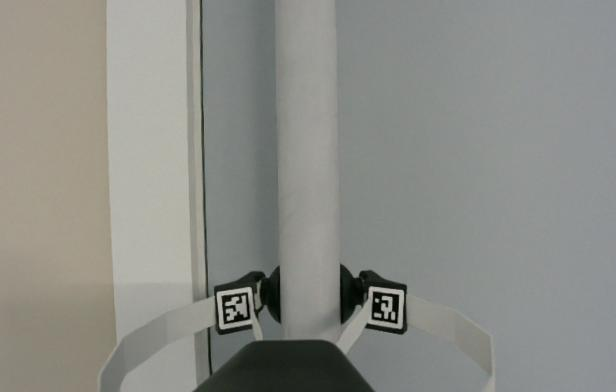

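Scene clock: 174.20 s.
move: r2 moving
r1: as last shown
r1.lidar_m: 0.80 0.83 1.06 2.36 2.46 2.12 2.03 2.17 2.44 2.36 1.05 0.85
r1.motor_effort: lift_m=+23(23) arm_m=-3(4) wheel_0=-3(3) wheel_1=-3(3) wheel_2=+0(0)
r1.servo_current: wrist_yaw_rad=72(72) wrist_pitch_rad=39(52) wrist_roll_rad=46(72) gripper_m=39(46)
r1.wrist_depth_mm: 591 585 591 - - - - / - - - - - - - / - - - - - - - / - - - - - - - / - - - - - - - / - 190 195 - 190 - - / - 144 - 141 - - -
r2.base_odometry: x=-3.728 y=-1.308 heading=-2.199
r2.turned_by_wheels: -0.002
r2.turned_by_imu: -0.002
r2.base_tilt: forward=-0.6 right=+0.1
r2.lidar_m: 0.67 1.03 2.07 2.28 3.58 1.78 3.31 2.72 1.42 0.73 0.56 0.50
r2.base_status: translate_m moving; strafe_m moving
r2.joint_positions: lift_m=+0.860 arm_m=+0.150 wrist_yaw_rad=-0.660 wrist_pitch_rad=+0.001 wrist_roll_rad=+0.000 gripper_m=-0.028
r2.joint_status: wrist_yaw_rad moving
r2.measured_speeds: translate_m=-0.049 strafe_m=+0.009 rotate_rad=+0.000 lift_m=+0.000 arm_m=+0.000 wrist_yaw_rad=+0.100 wrist_pitch_rad=+0.000 wrist_roll_rad=+0.000
r2.motor_effort: lift_m=+20(20) arm_m=-4(4) wheel_0=-23(26) wheel_1=-8(10) wheel_2=+7(7)
r2.servo_current: wrist_yaw_rad=65(91) wrist_pitch_rad=46(46) wrist_roll_rad=46(59) gripper_m=182(189)
r2.contact_limits: translate_m 0.9
r2.hand_pose: x=+0.4952 y=-0.2458 z=+1.0377 quat_wxyz=(+0.946, +0.000, +0.000, -0.324) (m; r2's base frame)
r2.wrist_depth_mm: 274 259 258 182 254 252 250 / 277 260 260 182 255 253 251 / 279 262 263 182 257 255 253 / 279 263 265 183 258 255 253 / 283 265 265 183 259 255 254 / 283 267 183 184 179 257 256 / 286 270 268 - 263 260 257
pictures: none
No camera images: "cameras" was empty.

Scene clock: 177.47 s.
earlier move: r2 done
r1.base_odometry: x=-1.114 y=+1.149 heading=-2.373
r1.turned_by_wheels: +0.000
r1.turned_by_imu: +0.000
r1.base_tilt: forward=-1.6 right=+1.3
r1.lidar_m: 0.88 0.89 1.05 2.35 2.45 2.14 2.04 2.18 2.46 2.34 1.02 0.87
r1.base_status: not commanded
r1.joint_positions: lift_m=+0.700 arm_m=+0.000 wrist_yaw_rad=+0.002 wrist_pitch_rad=+0.002 wrist_roll_rad=+1.568 gripper_m=+0.100
r1.joint_status: not commanded
r1.measured_speeds: all 0
r1.motor_effort: lift_m=+23(23) arm_m=-3(4) wheel_0=-3(3) wheel_1=-2(3) wheel_2=+0(0)
r1.servo_current: wrist_yaw_rad=46(72) wrist_pitch_rad=33(52) wrist_roll_rad=46(72) gripper_m=39(52)
r1.hand_pose: x=+0.4595 y=-0.0868 z=+0.8772 quat_wxyz=(+0.708, +0.706, +0.001, +0.000) (m; r1's base frame)
r1.wrist_depth_mm: - - - - - 1863 - / 778 788 778 - - - - / - - - - - - - / - - - - - - - / - - - - - - - / - 190 195 - 189 - - / - 144 - 141 - - -
r2.base_odometry: x=-3.554 y=-1.148 heading=-2.197
r2.turned_by_wheels: +0.002
r2.turned_by_imu: +0.000
r2.base_tilt: forward=-0.6 right=+0.1
r2.lidar_m: 0.60 1.36 2.17 2.39 3.77 1.54 3.20 2.60 1.89 0.96 0.63 0.51
r2.base_status: done
r2.joint_positions: lift_m=+0.860 arm_m=+0.150 wrist_yaw_rad=-0.432 wrist_pitch_rad=+0.001 wrist_roll_rad=+0.000 gripper_m=-0.028
r2.joint_status: all done
r2.measured_speeds: all 0
r2.motor_effort: lift_m=+20(20) arm_m=-3(4) wheel_0=-10(27) wheel_1=-6(10) wheel_2=+13(14)
r2.servo_current: wrist_yaw_rad=59(104) wrist_pitch_rad=39(46) wrist_roll_rad=33(65) gripper_m=182(195)
r2.contact_limits: translate_m 0.9
r2.hand_pose: x=+0.5462 y=-0.2001 z=+1.0377 quat_wxyz=(+0.977, +0.000, +0.001, -0.214) (m; r2's base frame)
r2.wrist_depth_mm: - - 263 181 252 248 - / - - 264 181 254 249 244 / - - 265 183 255 251 246 / - - 266 183 257 252 247 / - - 268 185 257 253 250 / - - 181 185 178 253 251 / - - - - 259 255 251
wait: 3.27 of 5 s (r2 has come to rest)
pictures: r2_head_camera, r2_wrist_camera
Images, in order (width x height): r2_head_camera 420x560, r2_wrist_camera 616x392.

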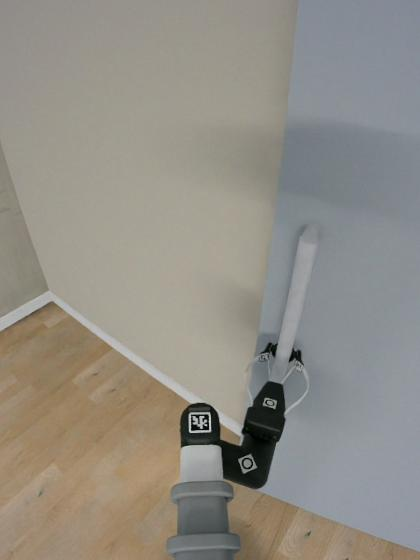

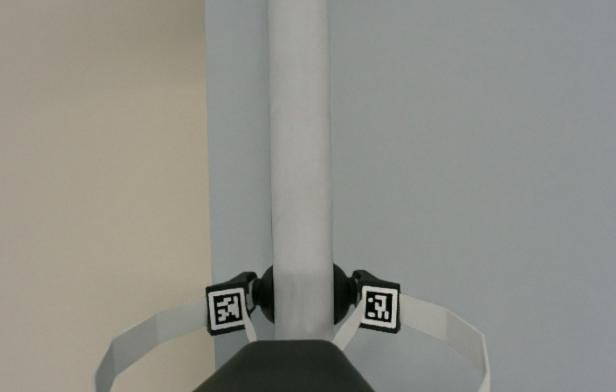

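>>> {"method": "move", "body": {
  "blocking": false,
  "r2": {"base":{"translate_m":-0.249,"strafe_m":-0.018},"joints":{"wrist_yaw_rad":-0.176},"pace":"slow","speeds":{"wrist_yaw_rad":0.1},"contact_limits":{"translate_m":0.9}},
  "cameras": []
}}

>>> {"method": "wait", "body": {
  "seconds": 5,
  "cameras": []
}}

>>> {"method": "move", "body": {
  "blocking": false,
  "r2": {"base":{"translate_m":-0.236,"strafe_m":-0.08},"joints":{"wrist_yaw_rad":0.085},"pace":"slow","speeds":{"wrist_yaw_rad":0.1},"contact_limits":{"translate_m":0.9}},
  "cameras": []
}}

>>> {"method": "wait", "body": {
  "seconds": 5,
  "cameras": ["r2_head_camera","r2_wrist_camera"]
}}

>>> {"method": "move", "body": {
  "blocking": false,
  "r2": {"base":{"translate_m":-0.206,"strafe_m":-0.139},"joints":{"wrist_yaw_rad":0.347},"pace":"slow","speeds":{"wrist_yaw_rad":0.1},"contact_limits":{"translate_m":0.9}},
  "cameras": []
}}

>>> {"method": "wait", "body": {
  "seconds": 5,
  "cameras": ["r2_head_camera","r2_wrist_camera","r1_head_camera"]
}}

Scene clock: 186.03 s.
move: r2 moving
r1: as last shown
r1.lidar_m: 0.90 0.86 1.02 2.36 2.47 2.10 2.04 2.17 2.45 2.35 1.05 0.88
r1.servo_current: wrist_yaw_rad=52(52) wrist_pitch_rad=52(52) wrist_roll_rad=52(72) gripper_m=46(46)
r1.wrist_depth_mm: - - - - - 1808 - / - 778 788 - - - - / - - - - - - - / - - - - - - - / - - - - - - - / - 190 195 - 190 - - / - 144 - 141 - - -
r2.base_odometry: x=-3.548 y=-1.138 heading=-2.198
r2.turned_by_wheels: -0.001
r2.turned_by_imu: +0.000
r2.base_tilt: forward=-0.6 right=+0.1
r2.lidar_m: 0.62 1.37 2.16 2.41 3.76 1.54 3.19 2.61 1.94 0.91 0.64 0.53
r2.base_status: translate_m moving; strafe_m moving
r2.joint_positions: lift_m=+0.860 arm_m=+0.150 wrist_yaw_rad=-0.392 wrist_pitch_rad=+0.001 wrist_roll_rad=+0.000 gripper_m=-0.028
r2.joint_status: wrist_yaw_rad moving
r2.measured_speeds: translate_m=-0.048 strafe_m=-0.004 rotate_rad=+0.001 lift_m=+0.000 arm_m=+0.000 wrist_yaw_rad=+0.099 wrist_pitch_rad=+0.000 wrist_roll_rad=+0.000
r2.motor_effort: lift_m=+20(20) arm_m=-4(4) wheel_0=-13(15) wheel_1=-9(10) wheel_2=+14(17)
r2.servo_current: wrist_yaw_rad=59(91) wrist_pitch_rad=39(46) wrist_roll_rad=46(59) gripper_m=189(189)
r2.contact_limits: translate_m 0.9
r2.hand_pose: x=+0.5541 y=-0.1909 z=+1.0377 quat_wxyz=(+0.981, +0.000, +0.001, -0.195) (m; r2's base frame)
r2.wrist_depth_mm: - - 263 190 252 246 241 / - - 265 182 253 246 241 / - - 266 183 254 248 242 / - - 268 185 256 248 245 / - - 270 186 257 251 246 / - - 181 185 179 250 246 / - - - - 257 254 249
pictures: none
No camera images: "cameras" was empty.

Scene clock: 189.30 s.
earlier move: r2 done
r1.base_odometry: x=-1.114 y=+1.149 heading=-2.373
r1.turned_by_wheels: +0.000
r1.turned_by_imu: +0.000
r1.base_tilt: forward=-1.5 right=+1.3
r1.lidar_m: 0.95 0.87 1.06 2.36 2.47 2.12 2.05 2.19 2.43 2.35 1.04 0.86
r1.base_status: not commanded
r1.joint_positions: lift_m=+0.700 arm_m=+0.000 wrist_yaw_rad=+0.002 wrist_pitch_rad=+0.002 wrist_roll_rad=+1.568 gripper_m=+0.100
r1.joint_status: not commanded
r1.measured_speeds: all 0
r1.motor_effort: lift_m=+23(23) arm_m=-4(4) wheel_0=-3(4) wheel_1=-2(3) wheel_2=+0(0)
r1.servo_current: wrist_yaw_rad=52(72) wrist_pitch_rad=39(52) wrist_roll_rad=59(72) gripper_m=39(52)
r1.hand_pose: x=+0.4595 y=-0.0868 z=+0.8772 quat_wxyz=(+0.708, +0.706, +0.001, +0.000) (m; r1's base frame)
r1.wrist_depth_mm: - - - - - 1756 1229 / - - - - - 1708 1229 / - 960 - - - - - / - - - - - - - / - - - - - - - / - 190 195 - 189 - - / - 144 - 141 - - -
r2.base_odometry: x=-3.423 y=-0.937 heading=-2.196
r2.turned_by_wheels: +0.002
r2.turned_by_imu: +0.004
r2.base_tilt: forward=-0.6 right=+0.1
r2.lidar_m: 0.57 1.70 2.34 2.59 1.48 1.33 2.97 2.43 2.32 1.18 0.76 0.62
r2.base_status: done
r2.joint_positions: lift_m=+0.860 arm_m=+0.150 wrist_yaw_rad=-0.161 wrist_pitch_rad=+0.001 wrist_roll_rad=+0.000 gripper_m=-0.028
r2.joint_status: all done
r2.measured_speeds: all 0
r2.motor_effort: lift_m=+20(20) arm_m=-3(4) wheel_0=+2(20) wheel_1=-3(12) wheel_2=+22(23)
r2.servo_current: wrist_yaw_rad=98(98) wrist_pitch_rad=39(46) wrist_roll_rad=46(59) gripper_m=182(189)
r2.contact_limits: translate_m 0.9
r2.hand_pose: x=+0.5916 y=-0.1324 z=+1.0377 quat_wxyz=(+0.997, +0.000, +0.001, -0.080) (m; r2's base frame)
r2.wrist_depth_mm: - - 270 186 250 240 235 / - - 270 185 252 243 235 / - - 272 186 254 244 237 / - - 273 187 255 246 238 / - - 274 188 255 248 241 / 1756 160 180 189 179 246 241 / - 139 - - 257 247 242
wait: 3.27 of 5 s (r2 has come to rest)
pictures: none
No camera images: "cameras" was empty.

Scene clock: 189.80 s.
move: r2 moving
r1: as last shown
r1.base_tilt: forward=-1.6 right=+1.3
r1.lidar_m: 0.97 0.89 1.05 2.36 2.46 2.13 2.05 2.13 2.42 2.32 1.03 0.88
r1.motor_effort: lift_m=+23(23) arm_m=-3(4) wheel_0=-3(3) wheel_1=-2(3) wheel_2=+0(0)
r1.servo_current: wrist_yaw_rad=26(52) wrist_pitch_rad=46(46) wrist_roll_rad=46(59) gripper_m=52(52)
r1.wrist_depth_mm: - - - - - 1708 1205 / - - - - - 1756 1255 / - 991 - - - - - / - - - - - - - / - - - - - - - / - 190 195 - 189 - - / - 144 - 141 - - -
r2.base_odometry: x=-3.419 y=-0.924 heading=-2.195
r2.turned_by_wheels: +0.001
r2.turned_by_imu: +0.001
r2.base_tilt: forward=-0.6 right=+0.1
r2.lidar_m: 0.56 1.70 2.36 2.60 1.48 1.32 2.98 2.41 2.35 1.19 0.76 0.62
r2.base_status: translate_m moving; strafe_m moving
r2.joint_positions: lift_m=+0.860 arm_m=+0.150 wrist_yaw_rad=-0.121 wrist_pitch_rad=+0.001 wrist_roll_rad=+0.000 gripper_m=-0.028
r2.joint_status: wrist_yaw_rad moving
r2.measured_speeds: translate_m=-0.048 strafe_m=-0.017 rotate_rad=+0.003 lift_m=+0.000 arm_m=+0.000 wrist_yaw_rad=+0.099 wrist_pitch_rad=+0.000 wrist_roll_rad=+0.000
r2.motor_effort: lift_m=+20(20) arm_m=-4(4) wheel_0=-3(3) wheel_1=-7(8) wheel_2=+24(26)
r2.servo_current: wrist_yaw_rad=59(117) wrist_pitch_rad=46(46) wrist_roll_rad=39(52) gripper_m=176(182)
r2.contact_limits: translate_m 0.9
r2.hand_pose: x=+0.5967 y=-0.1215 z=+1.0377 quat_wxyz=(+0.998, +0.000, +0.001, -0.060) (m; r2's base frame)
r2.wrist_depth_mm: - - 270 185 250 239 232 / 1756 - 272 185 252 242 233 / 1756 - 272 186 252 241 233 / - - 276 189 254 244 236 / 1808 - 276 190 255 245 236 / 1808 - 183 188 180 244 236 / - 136 - - 256 246 238
pictures: none
No camera images: "cameras" was empty.

Scene clock: 193.00 s.
earlier move: r2 done
r1.base_odometry: x=-1.114 y=+1.149 heading=-2.373
r1.turned_by_wheels: +0.000
r1.turned_by_imu: +0.000
r1.base_tilt: forward=-1.6 right=+1.3
r1.lidar_m: 0.90 0.89 1.07 2.34 2.46 2.14 2.04 2.16 2.44 2.34 1.03 0.90
r1.base_status: not commanded
r1.joint_positions: lift_m=+0.700 arm_m=+0.000 wrist_yaw_rad=+0.002 wrist_pitch_rad=+0.002 wrist_roll_rad=+1.568 gripper_m=+0.100
r1.joint_status: not commanded
r1.measured_speeds: all 0
r1.motor_effort: lift_m=+23(23) arm_m=-3(4) wheel_0=-3(4) wheel_1=-2(3) wheel_2=+0(0)
r1.servo_current: wrist_yaw_rad=46(65) wrist_pitch_rad=46(52) wrist_roll_rad=65(78) gripper_m=39(52)
r1.hand_pose: x=+0.4595 y=-0.0868 z=+0.8772 quat_wxyz=(+0.708, +0.706, +0.001, +0.000) (m; r1's base frame)
r1.wrist_depth_mm: - - - - - 1808 1229 / - 820 809 - - - - / - - - - - - - / - - - - - - - / - - - - - - - / - 190 196 - 189 - - / - 144 - 141 - - -
r2.base_odometry: x=-3.350 y=-0.699 heading=-2.196
r2.turned_by_wheels: -0.001
r2.turned_by_imu: +0.007
r2.base_tilt: forward=-0.7 right=+0.0
r2.lidar_m: 0.97 1.93 2.54 2.83 1.21 1.23 2.70 2.22 2.19 1.32 1.05 0.96
r2.base_status: done
r2.joint_positions: lift_m=+0.860 arm_m=+0.150 wrist_yaw_rad=+0.087 wrist_pitch_rad=+0.001 wrist_roll_rad=+0.000 gripper_m=-0.029
r2.joint_status: all done
r2.measured_speeds: all 0
r2.motor_effort: lift_m=+20(20) arm_m=+4(4) wheel_0=-3(13) wheel_1=-4(10) wheel_2=+6(28)
r2.servo_current: wrist_yaw_rad=52(143) wrist_pitch_rad=39(46) wrist_roll_rad=46(72) gripper_m=111(189)
r2.contact_limits: translate_m 0.9
r2.hand_pose: x=+0.6158 y=-0.0622 z=+1.0377 quat_wxyz=(+0.999, +0.000, +0.001, +0.043) (m; r2's base frame)
r2.wrist_depth_mm: - - - - - - - / - - - 647 - - - / - - - 661 - - - / - - - 668 - - - / - - - 215 - - - / - - 183 199 171 - - / - - - - - - -
wait: 3.20 of 5 s (r2 has come to rest)
pictures: r2_head_camera, r2_wrist_camera
Images, in order (width x height): r2_head_camera 420x560, r2_wrist_camera 616x392.

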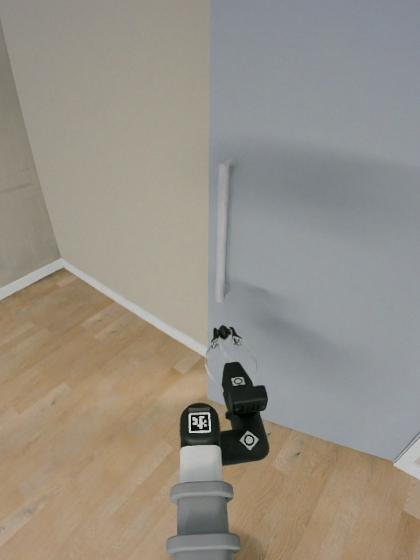

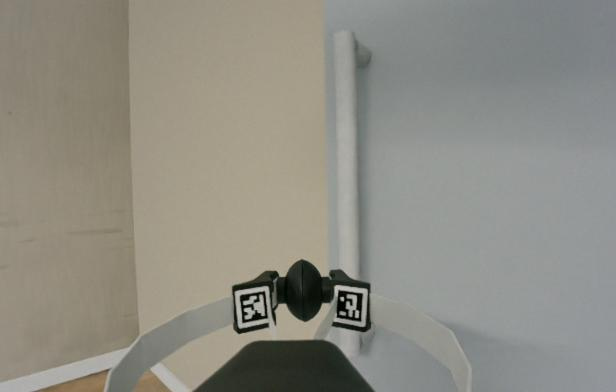

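Scene clock: 193.50 s.
move: r2 moving
r1: as last shown
r1.lidar_m: 0.87 0.88 1.05 2.36 2.47 2.13 2.04 2.14 2.46 2.35 1.07 0.85
r1.motor_effort: lift_m=+23(23) arm_m=-3(4) wheel_0=-3(3) wheel_1=-2(2) wheel_2=+0(0)
r1.servo_current: wrist_yaw_rad=33(59) wrist_pitch_rad=33(46) wrist_roll_rad=46(65) gripper_m=39(46)
r1.wrist_depth_mm: - 750 759 - - - - / - 759 750 - - - - / - - - - - - - / - - - - - - - / - - - - - - - / - 190 195 - 189 - - / - 144 - 141 - - -
r2.base_odometry: x=-3.350 y=-0.685 heading=-2.195
r2.turned_by_wheels: +0.001
r2.turned_by_imu: +0.001
r2.base_tilt: forward=-0.7 right=+0.1
r2.lidar_m: 1.05 1.96 2.58 2.85 1.20 1.27 2.67 2.20 2.18 1.34 1.06 0.99
r2.base_status: translate_m moving; strafe_m moving
r2.joint_positions: lift_m=+0.860 arm_m=+0.150 wrist_yaw_rad=+0.125 wrist_pitch_rad=+0.001 wrist_roll_rad=+0.000 gripper_m=-0.029
r2.joint_status: wrist_yaw_rad moving
r2.measured_speeds: translate_m=-0.044 strafe_m=-0.030 rotate_rad=+0.000 lift_m=+0.000 arm_m=+0.000 wrist_yaw_rad=+0.100 wrist_pitch_rad=+0.000 wrist_roll_rad=+0.000
r2.motor_effort: lift_m=+20(20) arm_m=+4(4) wheel_0=+1(7) wheel_1=-7(9) wheel_2=+8(10)
r2.servo_current: wrist_yaw_rad=26(85) wrist_pitch_rad=39(46) wrist_roll_rad=33(52) gripper_m=111(117)
r2.contact_limits: translate_m 0.9
r2.hand_pose: x=+0.6179 y=-0.0507 z=+1.0377 quat_wxyz=(+0.998, +0.000, +0.001, +0.063) (m; r2's base frame)
r2.wrist_depth_mm: - - - - - - - / - - - - 627 - - / - - - - 621 - - / - - - - 634 - - / - - - - 627 - - / - - 182 198 171 - - / - - - - - - -
pictures: none
No camera images: "cameras" was empty.

Scene clock: 196.67 s.
earlier move: r2 done
r1.base_odometry: x=-1.114 y=+1.149 heading=-2.373
r1.turned_by_wheels: +0.000
r1.turned_by_imu: +0.000
r1.base_tilt: forward=-1.6 right=+1.3
r1.lidar_m: 0.81 0.82 1.05 2.34 2.46 2.12 2.05 2.16 2.44 2.33 1.00 0.84
r1.base_status: not commanded
r1.joint_positions: lift_m=+0.700 arm_m=+0.000 wrist_yaw_rad=+0.002 wrist_pitch_rad=+0.002 wrist_roll_rad=+1.568 gripper_m=+0.100
r1.joint_status: not commanded
r1.measured_speeds: all 0
r1.motor_effort: lift_m=+23(23) arm_m=-4(4) wheel_0=-3(4) wheel_1=-2(3) wheel_2=+0(0)
r1.servo_current: wrist_yaw_rad=52(72) wrist_pitch_rad=39(52) wrist_roll_rad=59(72) gripper_m=39(46)
r1.hand_pose: x=+0.4595 y=-0.0868 z=+0.8772 quat_wxyz=(+0.708, +0.706, +0.001, +0.000) (m; r1's base frame)
r1.wrist_depth_mm: 580 580 585 - - - - / - - - - - - - / - - - - - - - / - - - - - - - / - - - - - - - / - 190 195 - 190 - - / - 144 - 140 - - -
r2.base_odometry: x=-3.343 y=-0.450 heading=-2.195
r2.turned_by_wheels: +0.000
r2.turned_by_imu: +0.000
r2.base_tilt: forward=-0.6 right=+0.1
r2.lidar_m: 1.28 2.04 2.76 3.11 1.20 1.62 2.41 1.95 1.95 1.43 1.14 1.14
r2.base_status: done
r2.joint_positions: lift_m=+0.860 arm_m=+0.150 wrist_yaw_rad=+0.344 wrist_pitch_rad=+0.001 wrist_roll_rad=+0.000 gripper_m=-0.029
r2.joint_status: all done
r2.measured_speeds: all 0
r2.motor_effort: lift_m=+20(20) arm_m=+4(4) wheel_0=+4(10) wheel_1=-5(9) wheel_2=+6(10)
r2.servo_current: wrist_yaw_rad=39(91) wrist_pitch_rad=33(46) wrist_roll_rad=52(65) gripper_m=117(117)
r2.contact_limits: translate_m 0.9
r2.hand_pose: x=+0.6219 y=+0.0149 z=+1.0377 quat_wxyz=(+0.985, +0.000, +0.001, +0.171) (m; r2's base frame)
r2.wrist_depth_mm: - - - - - - - / - - - - - - - / - - - - - - - / - - - - - - - / - - - 214 - - - / - - 186 198 171 - - / - - - - - - -
wait: 3.17 of 5 s (r2 has come to rest)
pictures: r1_head_camera, r2_head_camera, r2_wrist_camera
Images, in order (width x height): r1_head_camera 420x560, r2_head_camera 420x560, r2_wrist_camera 616x392.

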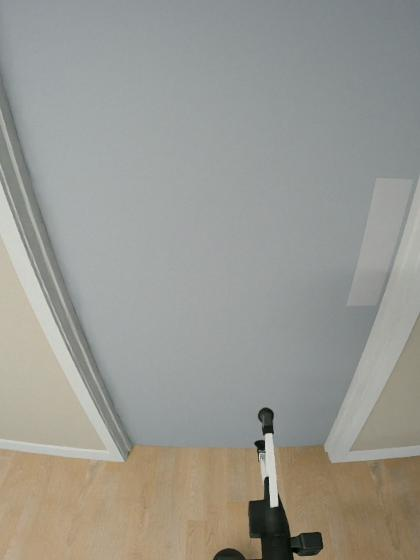

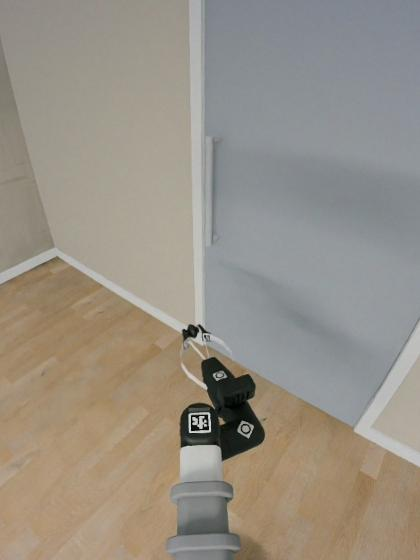

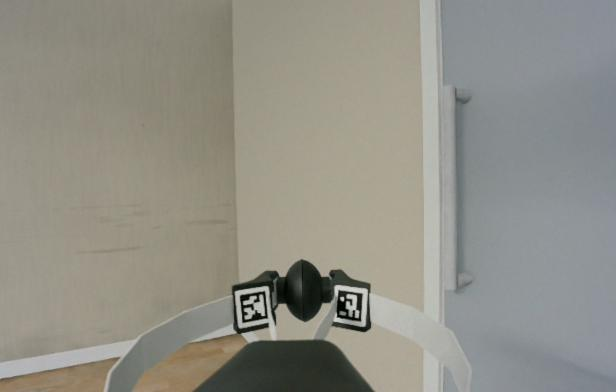

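>>> {"method": "move", "body": {
  "blocking": false,
  "r2": {"base":{"translate_m":0.858,"strafe_m":0.25},"joints":{"gripper_m":0.1,"wrist_yaw_rad":-0.7}},
  "cameras": []
}}

>>> {"method": "wait", "body": {
  "seconds": 5,
  "cameras": ["r2_wrist_camera"]
}}

Scene clock: 242.50 s.
move: r2 moving
r1: as last shown
r1.lidar_m: 0.80 0.85 1.05 2.36 2.44 2.13 2.04 2.15 2.44 2.35 1.04 0.85
r1.servo_current: wrist_yaw_rad=59(65) wrist_pitch_rad=39(46) wrist_roll_rad=39(59) gripper_m=46(46)
r1.wrist_depth_mm: 585 585 591 - - - - / - - - - - - - / - - - - - - - / - - - - - - - / - - - - - - - / - 190 195 - 190 - - / - 143 - 141 - - -
r2.base_odometry: x=-3.353 y=-0.481 heading=-2.195
r2.turned_by_wheels: +0.000
r2.turned_by_imu: +0.001
r2.base_tilt: forward=-0.7 right=+0.1
r2.lidar_m: 1.28 2.03 2.74 3.08 1.20 1.53 2.41 2.00 1.98 1.41 1.12 1.12
r2.base_status: translate_m moving; strafe_m moving
r2.joint_positions: lift_m=+0.860 arm_m=+0.150 wrist_yaw_rad=-0.216 wrist_pitch_rad=+0.001 wrist_roll_rad=+0.000 gripper_m=-0.003
r2.joint_status: wrist_yaw_rad moving; gripper_m moving
r2.measured_speeds: translate_m=+0.120 strafe_m=+0.036 rotate_rad=-0.005 lift_m=+0.000 arm_m=+0.000 wrist_yaw_rad=-1.740 wrist_pitch_rad=+0.000 wrist_roll_rad=+0.000
r2.motor_effort: lift_m=+20(20) arm_m=+4(4) wheel_0=+9(9) wheel_1=+11(11) wheel_2=-13(13)
r2.servo_current: wrist_yaw_rad=98(124) wrist_pitch_rad=39(46) wrist_roll_rad=46(52) gripper_m=78(117)
r2.hand_pose: x=+0.5839 y=-0.1471 z=+1.0377 quat_wxyz=(+0.994, +0.000, +0.001, -0.108) (m; r2's base frame)
r2.wrist_depth_mm: - - - - - - - / - - - - - - - / - - - - - - - / - - - - - - - / - - - - - - - / - - 182 193 176 - - / - - - - - - -
pictures: none
No camera images: "cameras" was empty.

Scene clock: 246.43 s.
earlier move: r2 done
r1.base_odometry: x=-1.114 y=+1.149 heading=-2.373
r1.turned_by_wheels: +0.000
r1.turned_by_imu: +0.000
r1.base_tilt: forward=-1.6 right=+1.3
r1.lidar_m: 0.81 0.84 1.05 2.36 2.47 2.11 2.03 2.16 2.43 2.35 1.04 0.86
r1.base_status: not commanded
r1.joint_positions: lift_m=+0.700 arm_m=+0.000 wrist_yaw_rad=+0.002 wrist_pitch_rad=+0.002 wrist_roll_rad=+1.568 gripper_m=+0.100
r1.joint_status: not commanded
r1.measured_speeds: all 0
r1.motor_effort: lift_m=+23(23) arm_m=-4(4) wheel_0=-3(4) wheel_1=-3(3) wheel_2=+0(0)
r1.servo_current: wrist_yaw_rad=59(78) wrist_pitch_rad=39(52) wrist_roll_rad=39(65) gripper_m=46(46)
r1.hand_pose: x=+0.4595 y=-0.0868 z=+0.8772 quat_wxyz=(+0.708, +0.706, +0.001, +0.000) (m; r1's base frame)
r1.wrist_depth_mm: 574 585 585 - - - - / - - - - - - - / - - - - - - - / - - - - - - - / - - - - - - - / - 190 195 - 189 - - / - 144 - 141 - - -
r2.base_odometry: x=-3.641 y=-1.293 heading=-2.195
r2.turned_by_wheels: +0.000
r2.turned_by_imu: +0.002
r2.base_tilt: forward=-0.7 right=+0.1
r2.lidar_m: 0.74 1.20 2.05 2.27 3.63 1.68 3.34 2.73 1.57 0.78 0.65 0.60
r2.base_status: done
r2.joint_positions: lift_m=+0.860 arm_m=+0.150 wrist_yaw_rad=-0.697 wrist_pitch_rad=+0.001 wrist_roll_rad=+0.000 gripper_m=+0.100
r2.joint_status: all done
r2.measured_speeds: all 0
r2.motor_effort: lift_m=+20(20) arm_m=+4(4) wheel_0=+3(9) wheel_1=+3(11) wheel_2=-1(14)
r2.servo_current: wrist_yaw_rad=59(124) wrist_pitch_rad=39(46) wrist_roll_rad=46(59) gripper_m=52(117)
r2.hand_pose: x=+0.4859 y=-0.2522 z=+1.0377 quat_wxyz=(+0.940, +0.000, +0.000, -0.342) (m; r2's base frame)
r2.wrist_depth_mm: 370 364 351 357 355 351 347 / 375 368 351 359 355 351 349 / 373 373 357 362 357 353 351 / 377 373 357 364 362 357 355 / 382 373 357 368 364 362 355 / 382 377 197 293 195 359 359 / 384 379 362 - 368 364 357
wait: 3.93 of 5 s (r2 has come to rest)
pictures: r2_wrist_camera
Images, in order (width x height): r2_wrist_camera 616x392.

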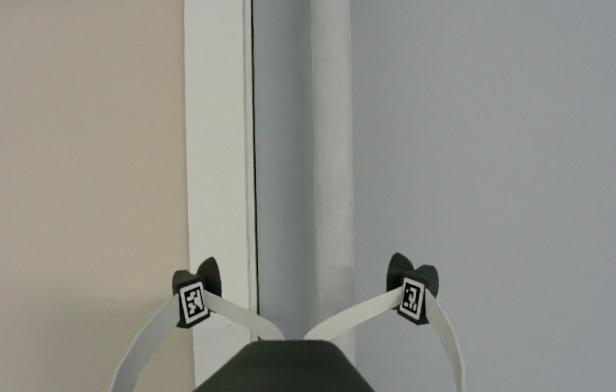

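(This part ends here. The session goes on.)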